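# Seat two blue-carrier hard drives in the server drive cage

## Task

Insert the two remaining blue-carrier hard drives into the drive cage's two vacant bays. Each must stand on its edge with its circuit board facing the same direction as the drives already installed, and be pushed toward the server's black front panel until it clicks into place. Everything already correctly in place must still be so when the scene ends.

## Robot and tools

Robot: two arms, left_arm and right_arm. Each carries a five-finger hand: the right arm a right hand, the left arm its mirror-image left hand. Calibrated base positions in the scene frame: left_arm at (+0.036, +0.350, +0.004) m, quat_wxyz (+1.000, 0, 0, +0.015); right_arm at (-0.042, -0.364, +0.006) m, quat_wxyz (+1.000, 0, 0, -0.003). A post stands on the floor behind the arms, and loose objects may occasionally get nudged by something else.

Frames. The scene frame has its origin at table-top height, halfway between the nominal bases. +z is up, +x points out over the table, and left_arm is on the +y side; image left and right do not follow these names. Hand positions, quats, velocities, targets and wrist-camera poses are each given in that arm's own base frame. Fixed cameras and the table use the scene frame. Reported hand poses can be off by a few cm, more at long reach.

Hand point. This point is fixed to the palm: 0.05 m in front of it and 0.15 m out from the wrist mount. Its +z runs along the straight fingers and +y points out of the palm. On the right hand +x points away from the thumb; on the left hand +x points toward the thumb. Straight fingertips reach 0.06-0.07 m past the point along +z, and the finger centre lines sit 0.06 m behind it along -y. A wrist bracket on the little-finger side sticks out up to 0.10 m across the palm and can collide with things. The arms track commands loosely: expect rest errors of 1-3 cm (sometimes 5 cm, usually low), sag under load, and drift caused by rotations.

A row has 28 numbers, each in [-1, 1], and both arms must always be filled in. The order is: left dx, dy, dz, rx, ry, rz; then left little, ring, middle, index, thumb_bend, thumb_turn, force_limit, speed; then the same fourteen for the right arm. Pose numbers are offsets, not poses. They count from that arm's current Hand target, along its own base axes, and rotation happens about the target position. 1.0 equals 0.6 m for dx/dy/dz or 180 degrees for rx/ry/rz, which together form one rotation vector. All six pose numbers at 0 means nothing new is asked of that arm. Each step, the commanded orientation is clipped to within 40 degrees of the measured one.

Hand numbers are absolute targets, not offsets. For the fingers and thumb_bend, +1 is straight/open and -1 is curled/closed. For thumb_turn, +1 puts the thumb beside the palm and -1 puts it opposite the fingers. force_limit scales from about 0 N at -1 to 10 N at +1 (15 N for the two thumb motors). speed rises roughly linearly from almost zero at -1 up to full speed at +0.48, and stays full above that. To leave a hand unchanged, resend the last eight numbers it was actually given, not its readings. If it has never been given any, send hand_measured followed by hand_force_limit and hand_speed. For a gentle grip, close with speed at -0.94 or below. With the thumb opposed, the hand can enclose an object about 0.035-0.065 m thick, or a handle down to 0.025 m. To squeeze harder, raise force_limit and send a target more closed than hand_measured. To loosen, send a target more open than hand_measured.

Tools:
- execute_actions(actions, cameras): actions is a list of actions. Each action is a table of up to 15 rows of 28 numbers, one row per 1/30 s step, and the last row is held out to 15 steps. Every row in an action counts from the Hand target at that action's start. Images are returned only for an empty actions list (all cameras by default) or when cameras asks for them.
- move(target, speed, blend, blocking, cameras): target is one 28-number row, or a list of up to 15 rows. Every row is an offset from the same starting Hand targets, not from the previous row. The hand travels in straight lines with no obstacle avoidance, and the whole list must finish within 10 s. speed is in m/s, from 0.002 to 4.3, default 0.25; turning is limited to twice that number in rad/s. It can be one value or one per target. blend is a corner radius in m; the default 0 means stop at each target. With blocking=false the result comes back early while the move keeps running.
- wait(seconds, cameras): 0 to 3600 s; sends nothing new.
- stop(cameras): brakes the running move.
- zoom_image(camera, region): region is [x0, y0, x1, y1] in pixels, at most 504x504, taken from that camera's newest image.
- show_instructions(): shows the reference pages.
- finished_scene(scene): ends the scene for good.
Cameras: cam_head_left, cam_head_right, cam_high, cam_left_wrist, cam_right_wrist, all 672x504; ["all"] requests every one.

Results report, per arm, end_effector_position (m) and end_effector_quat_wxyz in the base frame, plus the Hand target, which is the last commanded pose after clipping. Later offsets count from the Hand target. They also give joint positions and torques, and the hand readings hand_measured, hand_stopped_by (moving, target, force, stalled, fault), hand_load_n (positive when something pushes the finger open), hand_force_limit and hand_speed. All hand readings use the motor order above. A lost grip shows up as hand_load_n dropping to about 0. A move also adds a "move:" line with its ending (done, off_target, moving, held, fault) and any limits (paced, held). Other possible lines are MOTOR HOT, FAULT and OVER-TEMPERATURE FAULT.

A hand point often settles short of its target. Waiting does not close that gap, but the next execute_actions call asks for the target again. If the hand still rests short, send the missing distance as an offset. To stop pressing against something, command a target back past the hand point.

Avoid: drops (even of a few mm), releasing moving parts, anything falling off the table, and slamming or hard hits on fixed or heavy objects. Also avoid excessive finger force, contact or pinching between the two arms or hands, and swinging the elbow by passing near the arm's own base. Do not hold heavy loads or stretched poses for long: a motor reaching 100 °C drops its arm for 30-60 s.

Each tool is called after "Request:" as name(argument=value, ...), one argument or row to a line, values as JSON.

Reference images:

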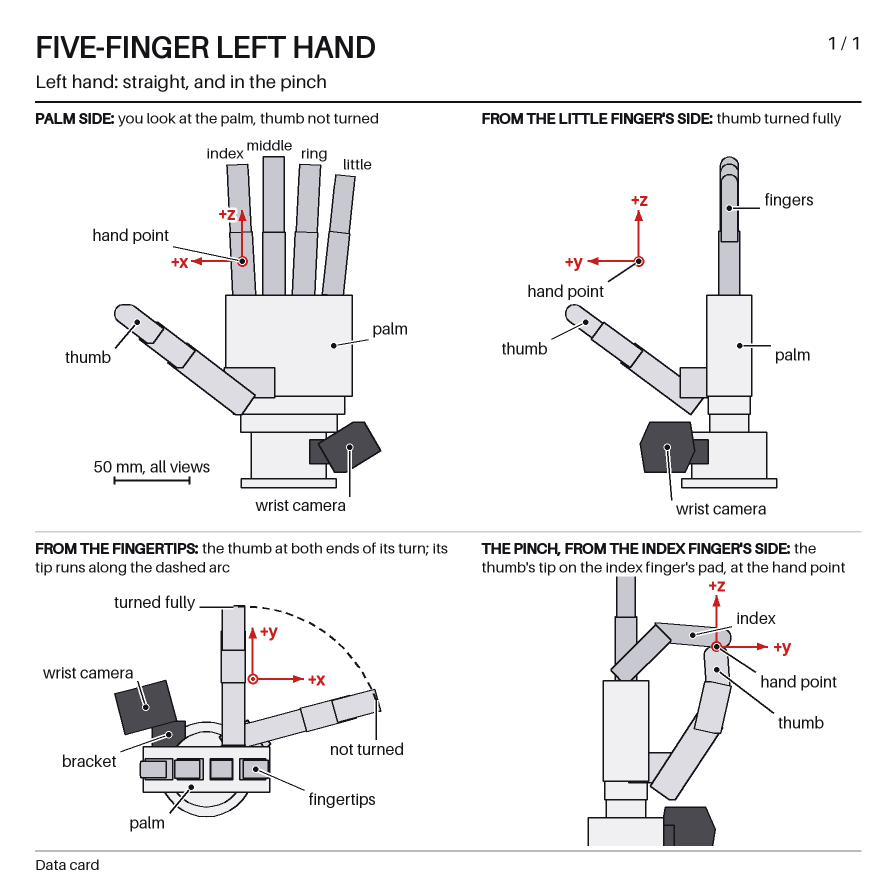

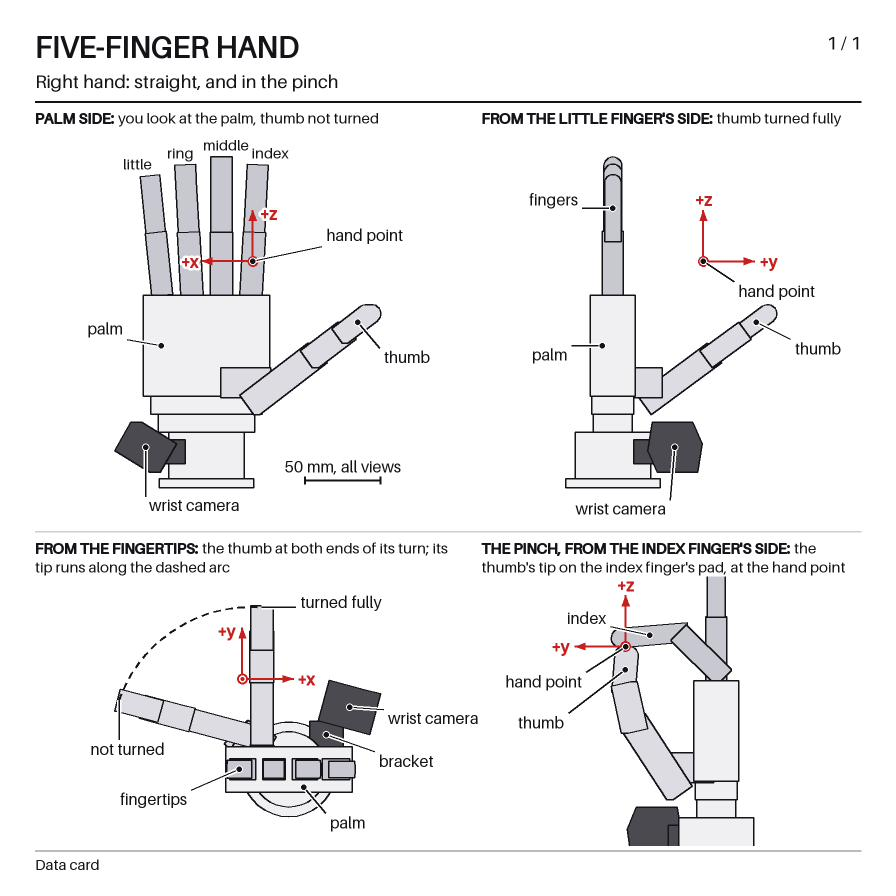

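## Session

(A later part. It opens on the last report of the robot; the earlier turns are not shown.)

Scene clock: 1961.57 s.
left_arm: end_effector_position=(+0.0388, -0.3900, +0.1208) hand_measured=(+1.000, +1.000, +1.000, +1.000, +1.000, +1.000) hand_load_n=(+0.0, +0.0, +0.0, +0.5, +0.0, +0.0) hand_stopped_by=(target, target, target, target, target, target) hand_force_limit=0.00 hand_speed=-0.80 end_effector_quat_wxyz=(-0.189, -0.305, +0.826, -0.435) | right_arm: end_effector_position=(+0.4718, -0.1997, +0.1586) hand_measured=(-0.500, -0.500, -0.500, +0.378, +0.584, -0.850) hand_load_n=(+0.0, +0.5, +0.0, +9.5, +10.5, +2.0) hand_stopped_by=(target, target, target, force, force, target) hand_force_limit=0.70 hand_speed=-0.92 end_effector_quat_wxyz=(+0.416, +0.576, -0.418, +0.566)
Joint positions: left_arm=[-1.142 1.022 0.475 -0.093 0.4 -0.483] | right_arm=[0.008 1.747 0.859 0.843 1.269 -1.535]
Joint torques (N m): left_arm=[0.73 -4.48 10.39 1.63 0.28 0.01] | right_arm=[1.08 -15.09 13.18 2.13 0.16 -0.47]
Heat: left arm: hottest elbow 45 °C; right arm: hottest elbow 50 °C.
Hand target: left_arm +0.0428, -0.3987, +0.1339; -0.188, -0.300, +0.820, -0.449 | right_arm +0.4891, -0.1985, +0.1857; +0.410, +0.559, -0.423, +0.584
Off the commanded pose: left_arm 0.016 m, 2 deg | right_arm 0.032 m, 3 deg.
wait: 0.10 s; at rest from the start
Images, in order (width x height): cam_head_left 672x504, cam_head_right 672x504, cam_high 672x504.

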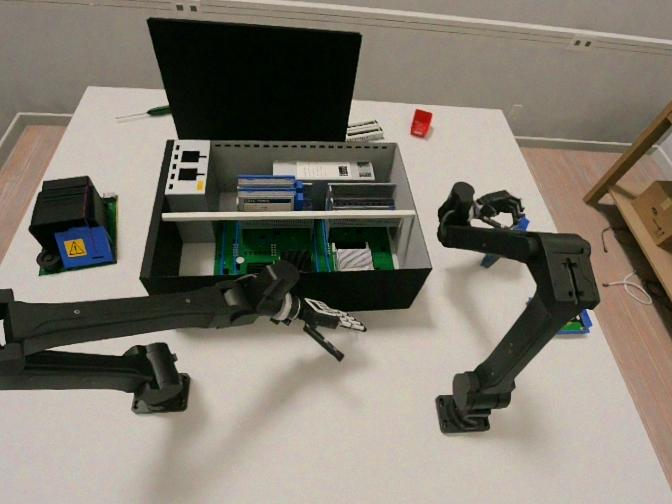

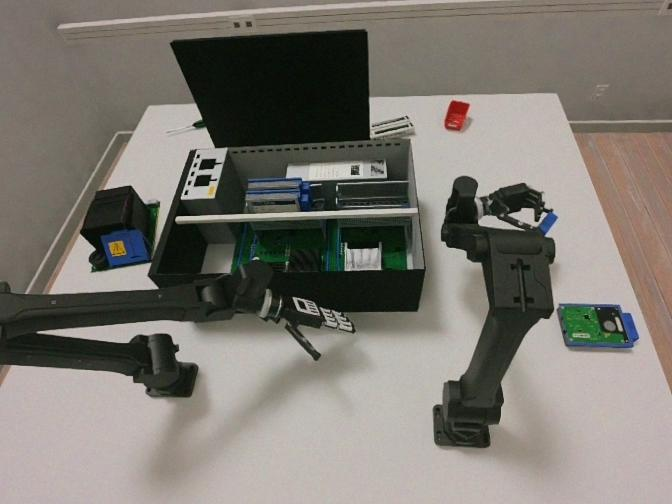

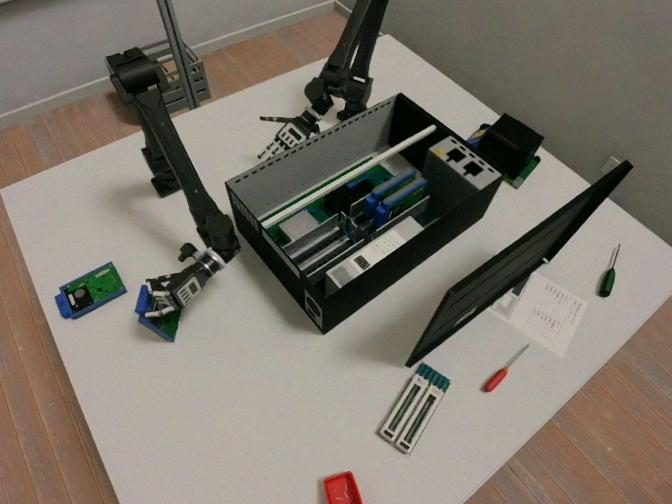

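Request:
wait(
  seconds=0.1,
  cameras=["cam_right_wrist"],
)

Request:
zoom_image(
  camera="cam_right_wrist",
  region=[130, 170, 530, 450],
)

Scene clock: 2012.27 s.
left_arm: end_effector_position=(+0.0388, -0.3900, +0.1208) hand_measured=(+1.000, +1.000, +1.000, +1.000, +1.000, +1.000) hand_load_n=(+0.0, +0.0, +0.0, +0.0, +0.0, +0.0) hand_stopped_by=(target, target, target, target, target, target) hand_force_limit=0.00 hand_speed=-0.80 end_effector_quat_wxyz=(-0.189, -0.305, +0.826, -0.435) | right_arm: end_effector_position=(+0.4718, -0.1997, +0.1586) hand_measured=(-0.500, -0.500, -0.500, +0.378, +0.584, -0.850) hand_load_n=(+0.0, +0.0, +0.0, +10.0, +10.5, +2.5) hand_stopped_by=(target, target, target, force, force, target) hand_force_limit=0.70 hand_speed=-0.92 end_effector_quat_wxyz=(+0.416, +0.576, -0.418, +0.566)
Joint positions: left_arm=[-1.142 1.022 0.475 -0.093 0.4 -0.483] | right_arm=[0.008 1.747 0.859 0.843 1.269 -1.535]
Joint torques (N m): left_arm=[0.73 -4.48 10.39 1.62 0.28 0.01] | right_arm=[1.2 -14.27 12.79 1.59 0.16 -0.49]
Heat: left arm: hottest elbow 45 °C; right arm: hottest elbow 50 °C.
Hand target: left_arm +0.0428, -0.3987, +0.1339; -0.188, -0.300, +0.820, -0.449 | right_arm +0.4891, -0.1985, +0.1857; +0.410, +0.559, -0.423, +0.584
Off the commanded pose: left_arm 0.016 m, 2 deg | right_arm 0.032 m, 3 deg.
wait: 0.10 s; at rest from the start
cam_right_wrist: T_world_to_cam=[[-0.92858, -0.27035, 0.25425, 0.34004], [-0.35752, 0.46786, -0.80826, 0.38565], [0.09956, -0.84144, -0.5311, -0.01831]] pos_world=[0.45546, -0.10391, 0.21553]

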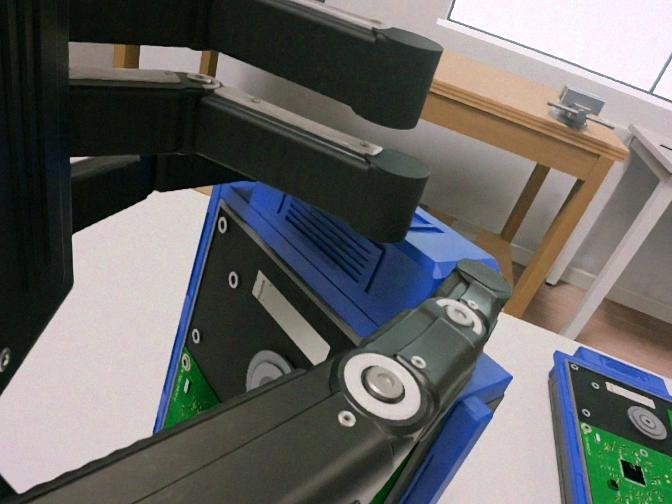

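Scaled by 1.260 from the camera's image (finer frame: 960x720).

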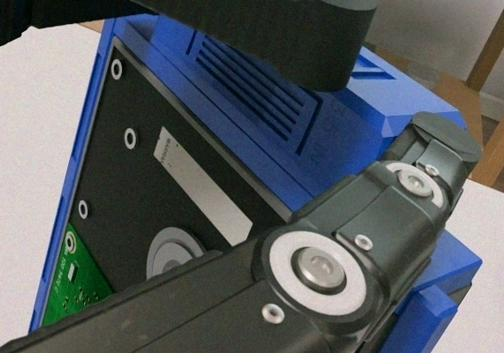

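Request:
move(
  target=[
    [0,0,0,0,0,0,1,1,1,1,1,1,0,-0.8,0.01,0.0,0.02,-0.0222,0.0167,0,-0.5,-0.5,-0.5,0.0,0.2,-0.85,0.7,-0.92],
    [0,0,0,0,0,0,1,1,1,1,1,1,0,-0.8,0.02,0.008,0.01,-0.0444,0.0333,0,-0.5,-0.5,-0.5,0.0,0.2,-0.85,0.7,-0.92],
  ],
  cameras=["cam_right_wrist","cam_high","cam_head_left"],
  speed=0.05,
)

Request:
zoom_image(
  camera="cam_right_wrist",
  region=[130, 170, 530, 450],
)

Request:
zoom_image(
  camera="cam_high",
  region=[110, 220, 260, 360],
)

Scene clock: 2073.07 s.
left_arm: end_effector_position=(+0.0388, -0.3900, +0.1208) hand_measured=(+1.000, +1.000, +1.000, +1.000, +1.000, +1.000) hand_load_n=(+0.0, +0.0, +0.0, +0.0, +0.0, +0.0) hand_stopped_by=(target, target, target, target, target, target) hand_force_limit=0.00 hand_speed=-0.80 end_effector_quat_wxyz=(-0.189, -0.305, +0.826, -0.435) | right_arm: end_effector_position=(+0.4776, -0.1975, +0.1596) hand_measured=(-0.500, -0.500, -0.500, +0.378, +0.584, -0.850) hand_load_n=(+0.0, +0.0, +0.0, +10.0, +10.0, +3.0) hand_stopped_by=(target, target, target, force, force, target) hand_force_limit=0.70 hand_speed=-0.92 end_effector_quat_wxyz=(+0.475, +0.579, -0.358, +0.558)
Joint positions: left_arm=[-1.142 1.022 0.475 -0.093 0.4 -0.483] | right_arm=[0.018 1.88 0.876 1.257 1.267 -1.964]
Joint torques (N m): left_arm=[0.67 -4.48 10.39 1.62 0.28 0.01] | right_arm=[1.44 -16.03 13.19 1.8 -0.62 -0.64]
Heat: left arm: hottest elbow 45 °C; right arm: hottest elbow 50 °C.
Hand target: left_arm +0.0428, -0.3987, +0.1339; -0.188, -0.300, +0.820, -0.449 | right_arm +0.5010, -0.1938, +0.1917; +0.469, +0.559, -0.360, +0.582
Off the commanded pose: left_arm 0.016 m, 2 deg | right_arm 0.040 m, 4 deg.
move: off_target (right_arm)
cam_right_wrist: T_world_to_cam=[[-0.89337, -0.22761, 0.38742, 0.31609], [-0.44709, 0.36429, -0.81695, 0.41124], [0.04481, -0.90304, -0.42721, -0.01896]] pos_world=[0.4671, -0.09499, 0.2054]
Images, in order (width x height): cam_head_left 672x504, cam_high 672x504, cam_right_wrist 672x504.

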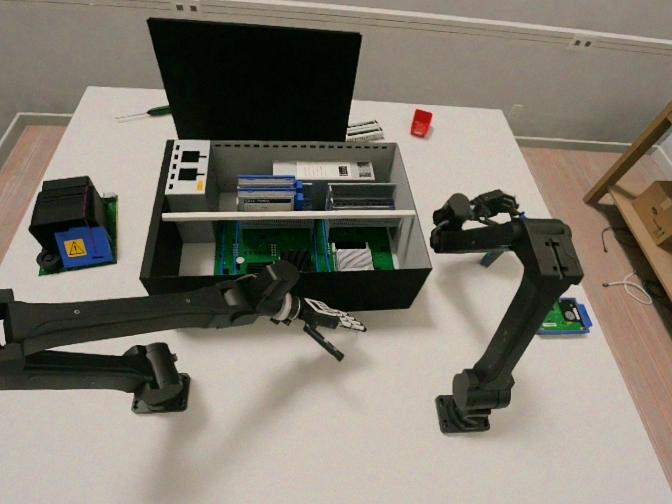

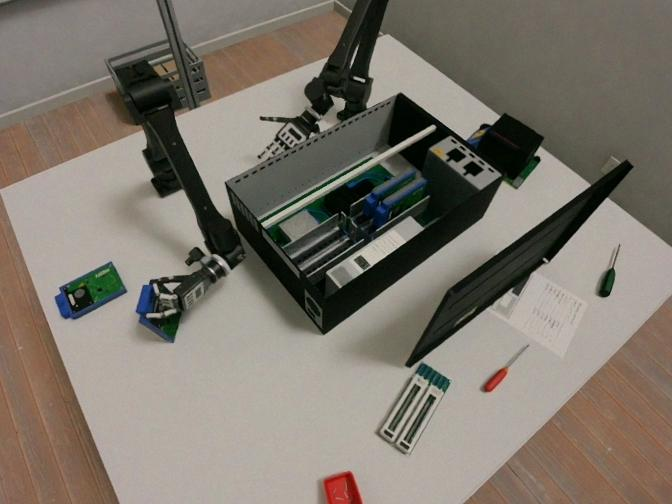

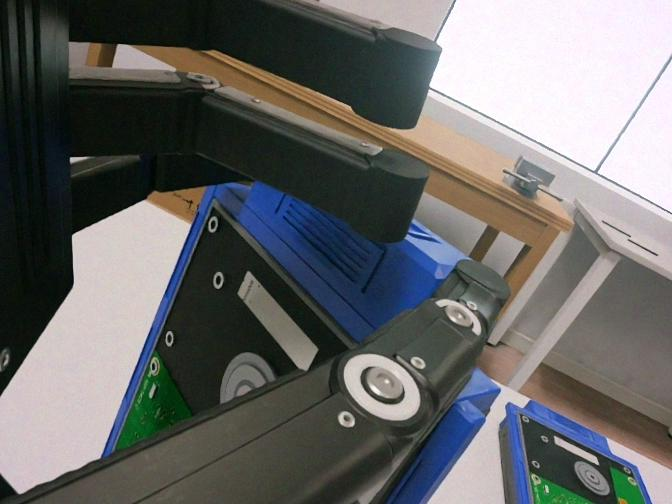

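Scaled by 1.260 from the camera's image (finer frame: 960x720).

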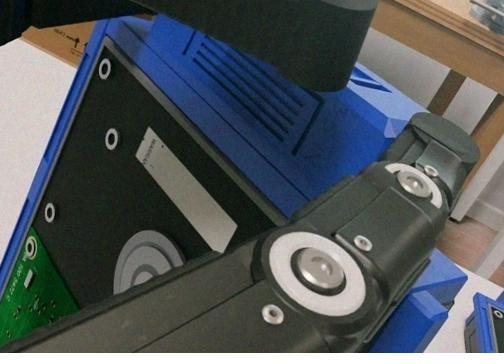

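Scaled by 3.360 from the camera's image (finer frame: 960x720).

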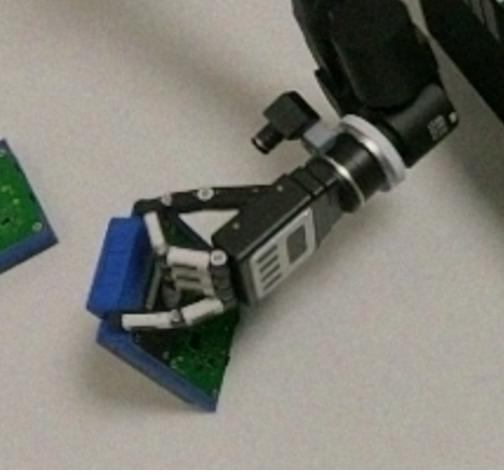

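Request:
zoom_image(
  camera="cam_high",
  region=[130, 275, 190, 350],
)

Request:
zoom_image(
  camera="cam_head_left",
  region=[460, 190, 540, 290],
)

Scaled by 6.720 from the camera's image (finer frame: 960x720).

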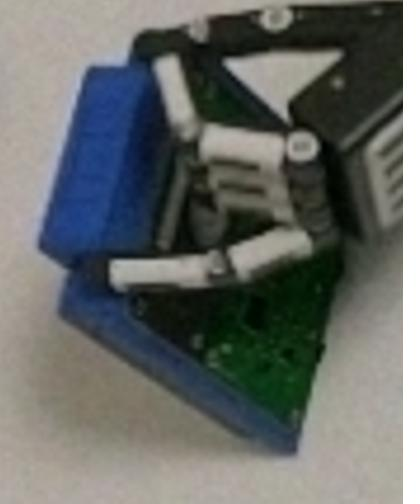

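Scaled by 5.040 from the camera's image (finer frame: 960x720).

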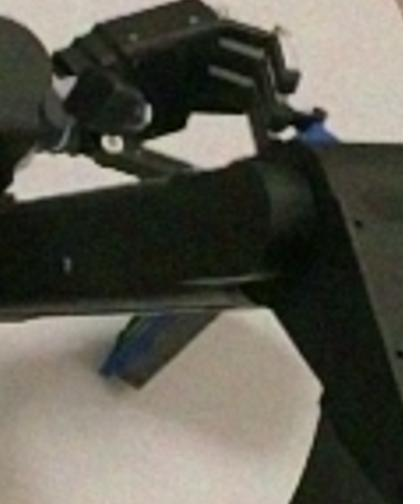

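Request:
move(
  target=[0,0,0,0,0,0,1,1,1,1,1,1,0,-0.8,0.03,0.033,0.0,0,0,0,-0.5,-0.5,-0.5,0.0,0.2,-0.85,0.7,-0.92],
  cameras=["cam_right_wrist","cam_high","cam_head_left"],
  speed=0.05,
)

Request:
zoom_image(
  camera="cam_high",
  region=[130, 275, 190, 350],
)

Scene clock: 2124.17 s.
left_arm: end_effector_position=(+0.0388, -0.3900, +0.1208) hand_measured=(+1.000, +1.000, +1.000, +1.000, +1.000, +1.000) hand_load_n=(+0.0, +0.0, +0.0, +0.0, +0.0, +0.0) hand_stopped_by=(target, target, target, target, target, target) hand_force_limit=0.00 hand_speed=-0.80 end_effector_quat_wxyz=(-0.189, -0.305, +0.826, -0.435) | right_arm: end_effector_position=(+0.4982, -0.1769, +0.1593) hand_measured=(-0.500, -0.500, -0.500, +0.378, +0.584, -0.850) hand_load_n=(+0.0, +0.0, +0.0, +10.0, +10.0, +3.0) hand_stopped_by=(target, target, target, force, force, target) hand_force_limit=0.70 hand_speed=-0.92 end_effector_quat_wxyz=(+0.474, +0.580, -0.353, +0.561)
Joint positions: left_arm=[-1.142 1.022 0.475 -0.093 0.4 -0.483] | right_arm=[0.059 1.923 0.937 1.279 1.295 -2.007]
Joint torques (N m): left_arm=[0.67 -4.42 10.39 1.63 0.28 0.01] | right_arm=[0.85 -17.03 13.31 1.65 -0.41 -0.58]
Heat: left arm: hottest elbow 45 °C; right arm: hottest elbow 51 °C.
Hand target: left_arm +0.0428, -0.3987, +0.1339; -0.188, -0.300, +0.820, -0.449 | right_arm +0.5190, -0.1739, +0.1917; +0.469, +0.559, -0.359, +0.582
Off the commanded pose: left_arm 0.016 m, 2 deg | right_arm 0.039 m, 3 deg.
joint sent to its limit (right arm) — joint 6 (wrist roll), lower limit. The joint targets still meet the commanded pose.
move: off_target (right_arm)
cam_right_wrist: T_world_to_cam=[[-0.89058, -0.23503, 0.38938, 0.33632], [-0.45165, 0.35612, -0.81804, 0.41365], [0.0536, -0.9044, -0.42331, -0.00667]] pos_world=[0.4867, -0.0743, 0.20461]
Images, in order (width x height): cam_head_left 672x504, cam_high 672x504, cam_right_wrist 672x504.

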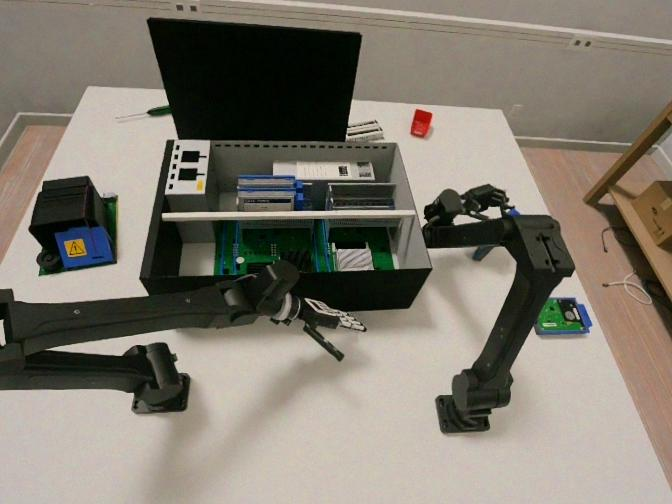

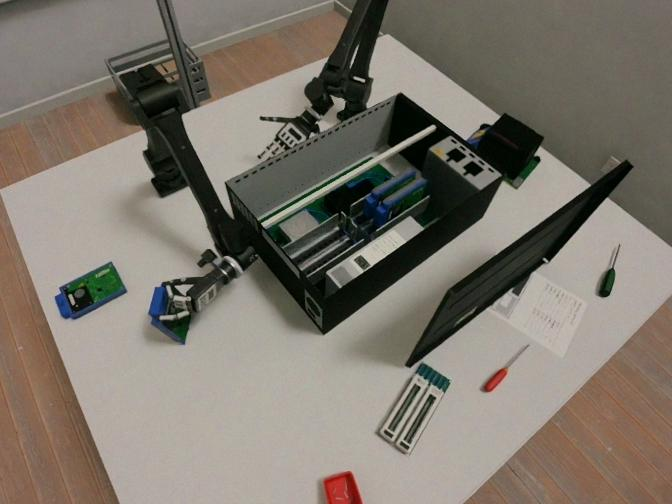

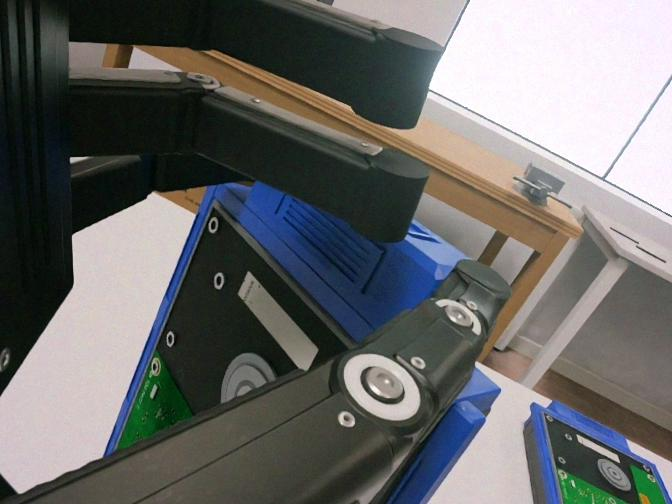

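Scaled by 6.720 from the camera's image (finer frame: 960x720).

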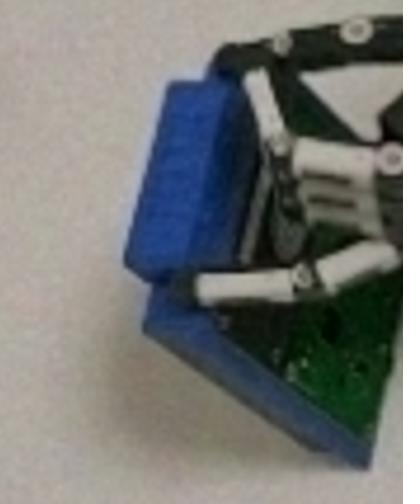

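Request:
zoom_image(
  camera="cam_right_wrist",
  region=[130, 190, 370, 400],
)

Scaled by 2.100 from the camera's image (finer frame: 960x720).

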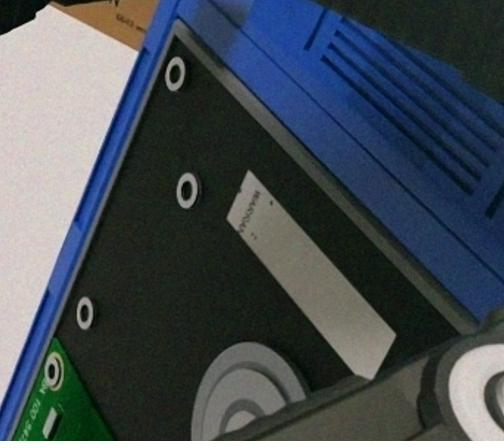

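Request:
move(
  target=[
    [0,0,0,0,0,0,1,1,1,1,1,1,0,-0.8,0.005,0.007,-0.035,0,0,0,-0.5,-0.5,-0.5,0.0,0.2,-0.85,0.7,-0.92],
    [0,0,0,0,0,0,1,1,1,1,1,1,0,-0.8,0.035,0.045,-0.035,0,0,0,-0.5,-0.5,-0.5,0.0,0.2,-0.85,0.7,-0.92],
  ],
  cameras=["cam_right_wrist","cam_high"],
  speed=0.05,
)

Request:
zoom_image(
  camera="cam_right_wrist",
  region=[130, 190, 370, 400],
)

Request:
zoom_image(
  camera="cam_high",
  region=[130, 275, 190, 350],
)

Scene clock: 2192.50 s.
left_arm: end_effector_position=(+0.0388, -0.3900, +0.1208) hand_measured=(+1.000, +1.000, +1.000, +1.000, +1.000, +1.000) hand_load_n=(+0.0, +0.0, +0.0, +0.0, +0.0, +0.0) hand_stopped_by=(target, target, target, target, target, target) hand_force_limit=0.00 hand_speed=-0.80 end_effector_quat_wxyz=(-0.189, -0.305, +0.826, -0.435) | right_arm: end_effector_position=(+0.5210, -0.1527, +0.1543) hand_measured=(-0.500, -0.500, -0.500, +0.378, +0.584, -0.850) hand_load_n=(+0.0, +0.0, +0.0, +9.5, +10.0, +2.0) hand_stopped_by=(target, target, target, force, force, target) hand_force_limit=0.70 hand_speed=-0.92 end_effector_quat_wxyz=(+0.466, +0.574, -0.362, +0.568)
Joint positions: left_arm=[-1.142 1.022 0.475 -0.093 0.4 -0.483] | right_arm=[0.102 1.981 1.015 1.316 1.338 -2.037]
Joint torques (N m): left_arm=[0.73 -4.48 10.37 1.63 0.28 0.01] | right_arm=[1.03 -15.74 12.36 0.68 -0.46 -0.31]
Heat: left arm: hottest elbow 45 °C; right arm: hottest elbow 53 °C.
Hand target: left_arm +0.0428, -0.3987, +0.1339; -0.188, -0.300, +0.820, -0.449 | right_arm +0.5400, -0.1470, +0.1708; +0.469, +0.559, -0.360, +0.582
Off the commanded pose: left_arm 0.016 m, 2 deg | right_arm 0.026 m, 2 deg.
joint sent to its limit (right arm) — joint 6 (wrist roll), lower limit. The joint targets still meet the commanded pose.
move: off_target (right_arm)
cam_right_wrist: T_world_to_cam=[[-0.90122, -0.23922, 0.36135, 0.37345], [-0.42817, 0.36287, -0.82765, 0.4015], [0.06687, -0.90061, -0.42945, 0.00641]] pos_world=[0.50805, -0.05058, 0.20011]
Images, in order (width x height): cam_high 672x504, cam_right_wrist 672x504.

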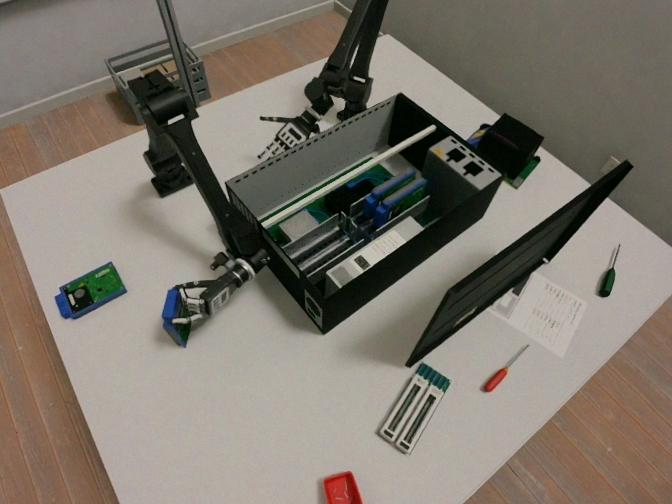

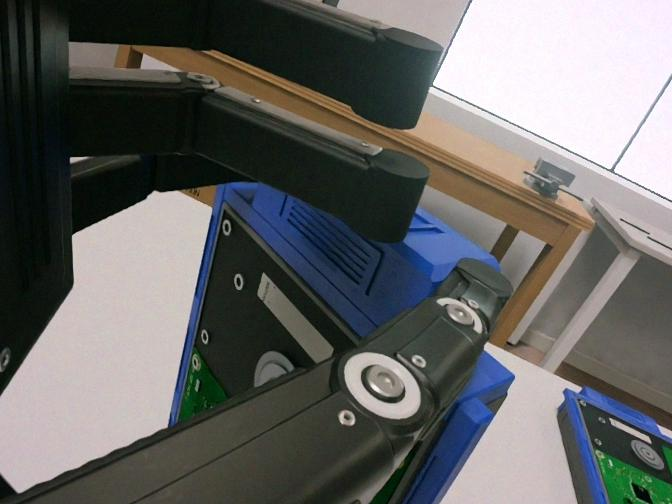

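Scaled by 2.100 from the camera's image (finer frame: 960x720).

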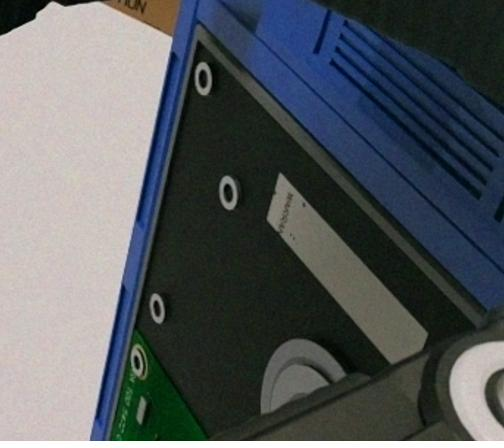

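Scaled by 6.720 from the camera's image (finer frame: 960x720).

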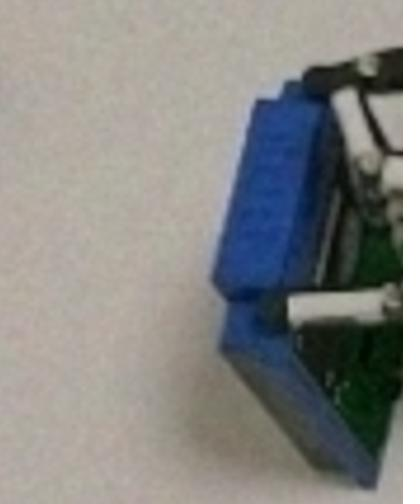

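Request:
move(
  target=[0,0,0,0,0,0,1,1,1,1,1,1,0,-0.8,-0.022,-0.008,-0.008,0,0,0,-0.5,-0.5,-0.5,0.0,0.2,-0.85,0.7,-0.92],
  cameras=["cam_right_wrist","cam_high"],
  speed=0.03,
)

Request:
zoom_image(
  camera="cam_right_wrist",
  region=[130, 190, 370, 400],
)

Scene clock: 2261.47 s.
left_arm: end_effector_position=(+0.0388, -0.3900, +0.1208) hand_measured=(+1.000, +1.000, +1.000, +1.000, +1.000, +1.000) hand_load_n=(+0.0, +0.0, +0.0, +0.0, -0.5, -0.5) hand_stopped_by=(target, target, target, target, target, target) hand_force_limit=0.00 hand_speed=-0.80 end_effector_quat_wxyz=(-0.189, -0.305, +0.826, -0.435) | right_arm: end_effector_position=(+0.5208, -0.1528, +0.1545) hand_measured=(-0.500, -0.500, -0.500, +0.378, +0.584, -0.850) hand_load_n=(+0.0, +0.0, +0.0, +10.0, +10.0, +3.0) hand_stopped_by=(target, target, target, force, force, target) hand_force_limit=0.70 hand_speed=-0.92 end_effector_quat_wxyz=(+0.464, +0.572, -0.364, +0.570)
Joint positions: left_arm=[-1.142 1.022 0.475 -0.093 0.4 -0.483] | right_arm=[0.102 1.981 1.015 1.324 1.338 -2.037]
Joint torques (N m): left_arm=[0.73 -4.42 10.37 1.63 0.29 0.01] | right_arm=[1.44 -16.67 9.01 1.51 -0.71 -0.33]
Heat: left arm: hottest elbow 46 °C; right arm: hottest elbow 51 °C.
Hand target: left_arm +0.0428, -0.3987, +0.1339; -0.188, -0.300, +0.820, -0.449 | right_arm +0.5268, -0.1518, +0.1660; +0.469, +0.559, -0.360, +0.582
Off the commanded pose: left_arm 0.016 m, 2 deg | right_arm 0.013 m, 2 deg.
joint sent to its limit (right arm) — joint 6 (wrist roll), lower limit. The joint targets still meet the commanded pose.
move: off_target (right_arm)
cam_right_wrist: T_world_to_cam=[[-0.90381, -0.23948, 0.35466, 0.37565], [-0.42218, 0.36344, -0.83047, 0.39909], [0.06998, -0.90031, -0.42959, 0.00489]] pos_world=[0.50766, -0.05068, 0.20031]
Images, in order (width x height): cam_high 672x504, cam_right_wrist 672x504.

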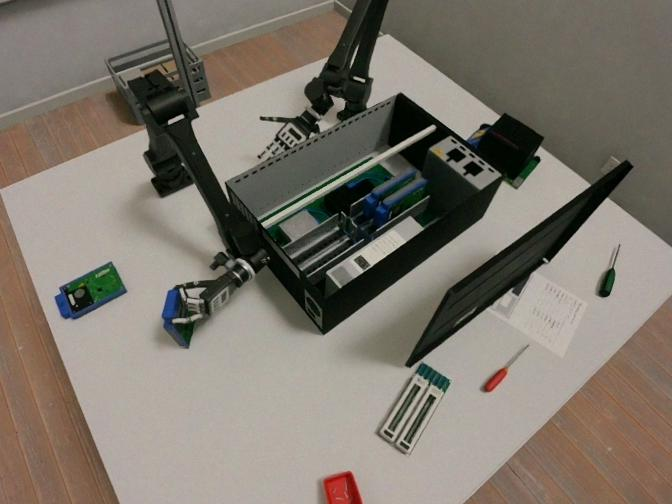

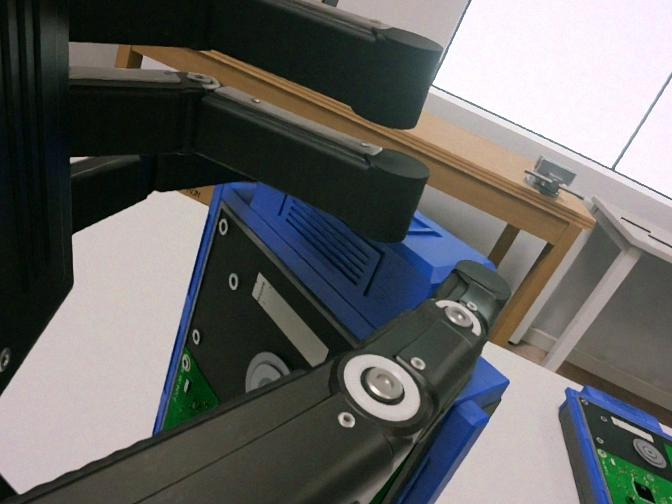

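Scaled by 2.100 from the camera's image (finer frame: 960x720).

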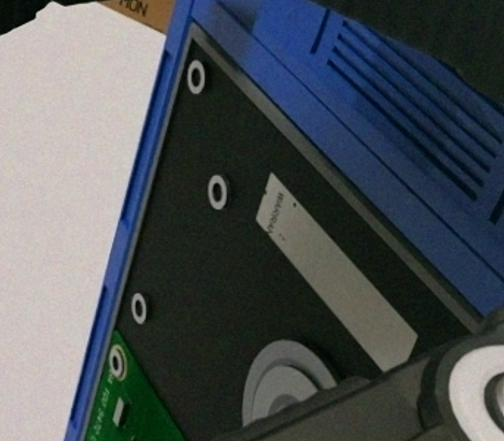

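Request:
move(
  target=[0,0,0,0,0,0,1,1,1,1,1,1,0,-0.8,0,0,0,0,0,0,-0.5,-0.5,-0.5,0.75,0.95,-0.85,0.7,-0.9],
  cameras=["cam_right_wrist","cam_high"],
  speed=0.03,
)

Scene clock: 2282.97 s.
left_arm: end_effector_position=(+0.0388, -0.3900, +0.1208) hand_measured=(+1.000, +1.000, +1.000, +1.000, +1.000, +1.000) hand_load_n=(+0.0, +0.0, +0.5, +0.0, -0.5, +0.0) hand_stopped_by=(target, target, target, target, target, target) hand_force_limit=0.00 hand_speed=-0.80 end_effector_quat_wxyz=(-0.189, -0.305, +0.826, -0.435) | right_arm: end_effector_position=(+0.5223, -0.1522, +0.1558) hand_measured=(-0.500, -0.500, -0.500, +0.750, +0.950, -0.850) hand_load_n=(+0.0, +0.0, +0.0, +0.0, +0.0, +0.0) hand_stopped_by=(target, target, target, target, target, target) hand_force_limit=0.70 hand_speed=-0.90 end_effector_quat_wxyz=(+0.465, +0.574, -0.359, +0.571)
Joint positions: left_arm=[-1.142 1.022 0.475 -0.093 0.4 -0.483] | right_arm=[0.103 1.981 1.015 1.327 1.33 -2.047]
Joint torques (N m): left_arm=[0.73 -4.48 10.4 1.63 0.28 0.01] | right_arm=[-0.26 -16.85 8.84 1.32 -0.38 -0.2]
Heat: left arm: hottest elbow 46 °C; right arm: hottest elbow 50 °C.
Hand target: left_arm +0.0428, -0.3987, +0.1339; -0.188, -0.300, +0.820, -0.449 | right_arm +0.5268, -0.1518, +0.1660; +0.469, +0.559, -0.359, +0.582
Off the commanded pose: left_arm 0.016 m, 2 deg | right_arm 0.011 m, 2 deg.
joint sent to its limit (right arm) — joint 6 (wrist roll), lower limit. The joint targets still meet the commanded pose.
move: done
cam_right_wrist: T_world_to_cam=[[-0.89963, -0.24443, 0.36184, 0.37249], [-0.4303, 0.35533, -0.82981, 0.40356], [0.07426, -0.90222, -0.42484, 0.00262]] pos_world=[0.50855, -0.04999, 0.20121]
Images, in order (width x height): cam_high 672x504, cam_right_wrist 672x504.

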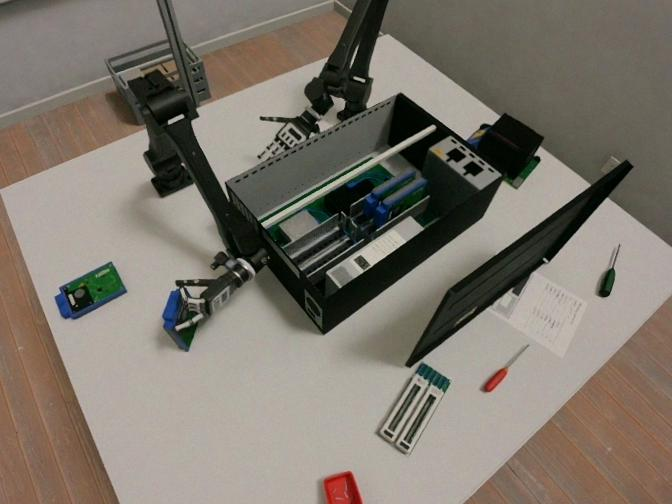

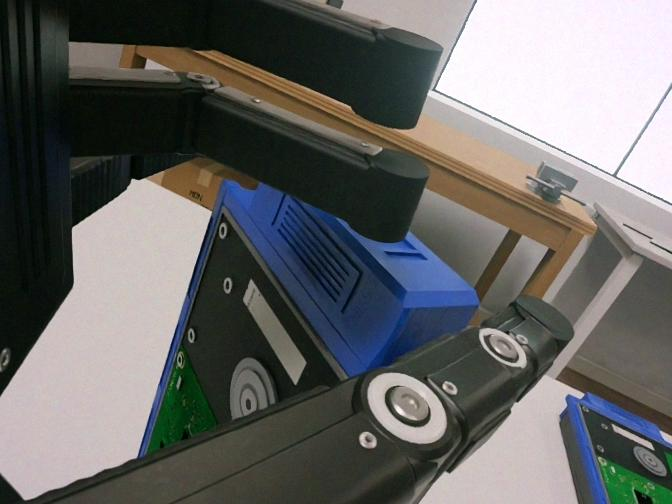

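Request:
move(
  target=[
    [0,0,0,0,0,0,1,1,1,1,1,1,0,-0.8,0,0,0.22,0,0,0,-0.5,-0.5,-0.5,0.75,0.95,-0.85,0.7,-0.9],
    [0,0,0,0,0,0,1,1,1,1,1,1,0,-0.8,-0.05,0.008,0.3,0.0523,0.0226,0.5276,0.8,0.8,0.8,0.8,1,-1,-0.4,0],
  ],
  cameras=["cam_right_wrist","cam_high"],
  speed=[0.15,0.5],
)

Request:
zoom_image(
  camera="cam_high",
  region=[130, 275, 190, 350],
)

Scene clock: 2314.93 s.
left_arm: end_effector_position=(+0.0388, -0.3900, +0.1208) hand_measured=(+1.000, +1.000, +1.000, +1.000, +1.000, +1.000) hand_load_n=(+0.0, +0.0, +0.0, +0.0, +0.0, +0.0) hand_stopped_by=(target, target, target, target, target, target) hand_force_limit=0.00 hand_speed=-0.80 end_effector_quat_wxyz=(-0.189, -0.305, +0.826, -0.435) | right_arm: end_effector_position=(+0.4865, -0.1378, +0.3125) hand_measured=(+0.800, +0.800, +0.800, +0.800, +1.000, -1.000) hand_load_n=(+0.0, +0.0, +0.0, +0.0, +0.0, +0.0) hand_stopped_by=(target, target, target, target, target, target) hand_force_limit=-0.40 hand_speed=0.00 end_effector_quat_wxyz=(-0.151, +0.705, +0.136, +0.679)
Joint positions: left_arm=[-1.142 1.022 0.475 -0.093 0.4 -0.483] | right_arm=[-0.51 1.066 0.692 0.32 -0.92 -1.585]
Joint torques (N m): left_arm=[0.67 -4.42 10.39 1.63 0.28 0.01] | right_arm=[0.15 -5.01 17.54 1.16 -0.09 0.27]
Heat: left arm: hottest elbow 46 °C; right arm: hottest elbow 49 °C.
Hand target: left_arm +0.0428, -0.3987, +0.1339; -0.188, -0.300, +0.820, -0.449 | right_arm +0.4968, -0.1469, +0.3459; -0.142, +0.693, +0.142, +0.693
Off the commanded pose: left_arm 0.016 m, 2 deg | right_arm 0.036 m, 2 deg.
move: off_target (right_arm); target 2's new numbers were sent with right_arm's hand 0.036 m and 2 deg from that target
cam_right_wrist: T_world_to_cam=[[0.36907, -0.90292, 0.2203, -0.37665], [-0.45532, -0.3823, -0.80407, 0.41552], [0.81023, 0.19645, -0.55221, -0.08197]] pos_world=[0.39461, -0.16513, 0.37182]
Images, in order (width x height): cam_high 672x504, cam_right_wrist 672x504.

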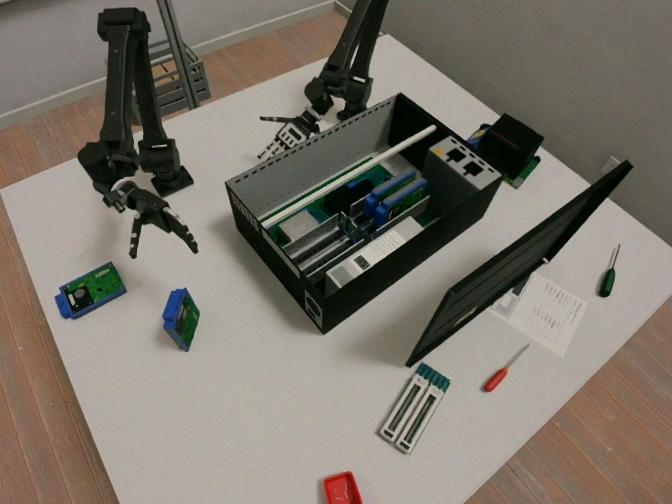

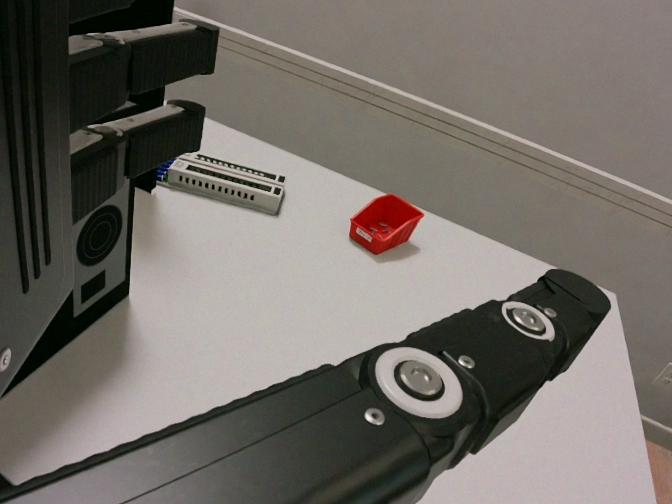

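Scaled by 6.720 from the camera's image (finer frame: 960x720).

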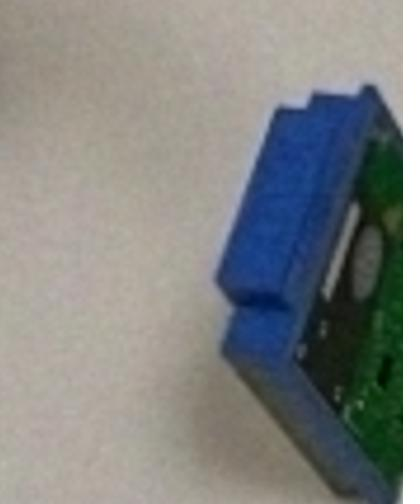

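Request:
zoom_image(
  camera="cam_high",
  region=[150, 280, 210, 355],
)

Request:
move(
  target=[0,0,0,0,0,0,1,1,1,1,1,1,0,-0.8,0,-0.012,-0.17,0,0,0,0.8,0.8,0.8,0.8,1,-1,-0.4,0],
  cameras=["cam_right_wrist","cam_high","cam_head_right"],
  speed=0.12,
)

Scaled by 6.720 from the camera's image (finer frame: 960x720).

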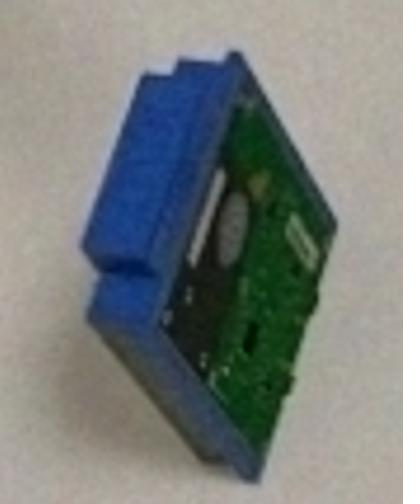

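Scene clock: 2323.47 s.
left_arm: end_effector_position=(+0.0388, -0.3900, +0.1208) hand_measured=(+1.000, +1.000, +1.000, +1.000, +1.000, +1.000) hand_load_n=(+0.0, +0.0, +0.0, +0.0, +0.0, -0.5) hand_stopped_by=(target, target, target, target, target, target) hand_force_limit=0.00 hand_speed=-0.80 end_effector_quat_wxyz=(-0.189, -0.305, +0.826, -0.435) | right_arm: end_effector_position=(+0.4989, -0.1513, +0.2488) hand_measured=(+0.800, +0.800, +0.800, +0.800, +1.000, -1.000) hand_load_n=(+0.0, +0.0, +0.0, +0.0, +0.0, +0.0) hand_stopped_by=(target, target, target, target, target, target) hand_force_limit=-0.40 hand_speed=0.00 end_effector_quat_wxyz=(-0.140, +0.692, +0.148, +0.693)
Joint positions: left_arm=[-1.142 1.022 0.475 -0.093 0.4 -0.483] | right_arm=[-0.527 1.246 0.595 0.649 -0.937 -1.585]
Joint torques (N m): left_arm=[0.73 -4.54 10.37 1.62 0.28 0.01] | right_arm=[-0.67 -5.48 9.62 2.24 -0.05 0.15]
Heat: left arm: hottest elbow 46 °C; right arm: hottest elbow 50 °C.
Hand target: left_arm +0.0428, -0.3987, +0.1339; -0.188, -0.300, +0.820, -0.449 | right_arm +0.4969, -0.1541, +0.2438; -0.142, +0.693, +0.142, +0.692
Off the commanded pose: left_arm 0.016 m, 2 deg | right_arm 0.006 m, 1 deg.
move: done
cam_right_wrist: T_world_to_cam=[[0.3584, -0.89702, 0.25864, -0.38262], [-0.41944, -0.40224, -0.8138, 0.34619], [0.83403, 0.18318, -0.52041, -0.14633]] pos_world=[0.40438, -0.17716, 0.30454]
Images, in order (width x height): cam_head_right 672x504, cam_high 672x504, cam_right_wrist 672x504.

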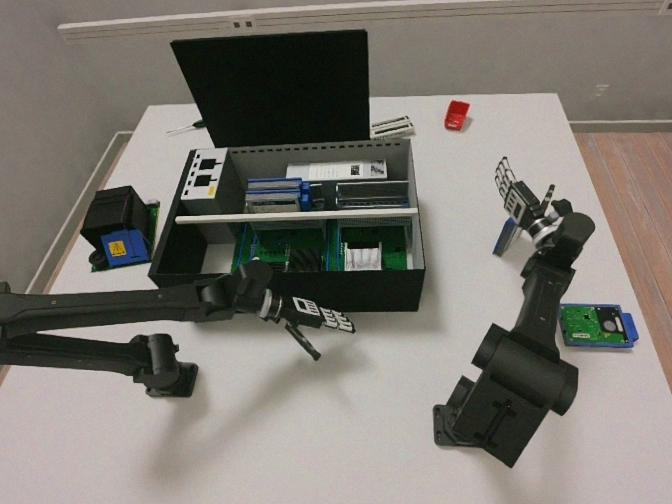

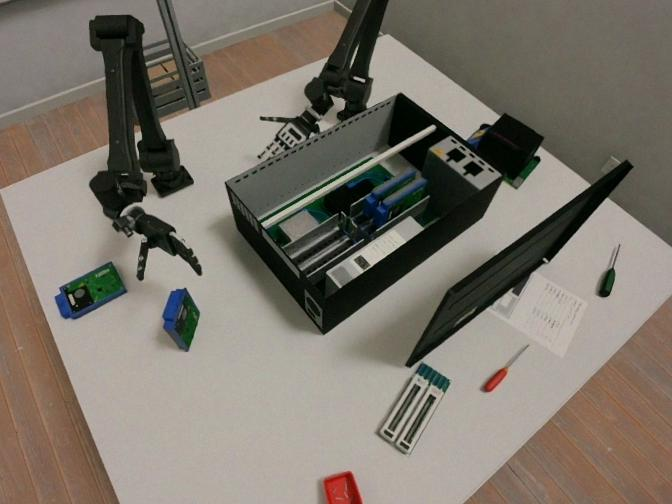

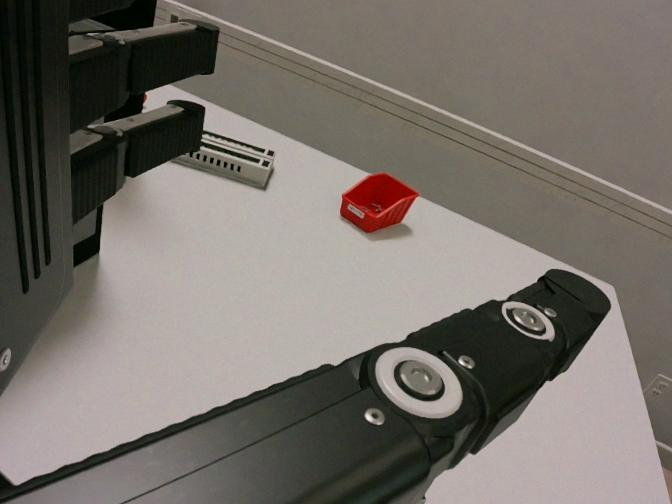

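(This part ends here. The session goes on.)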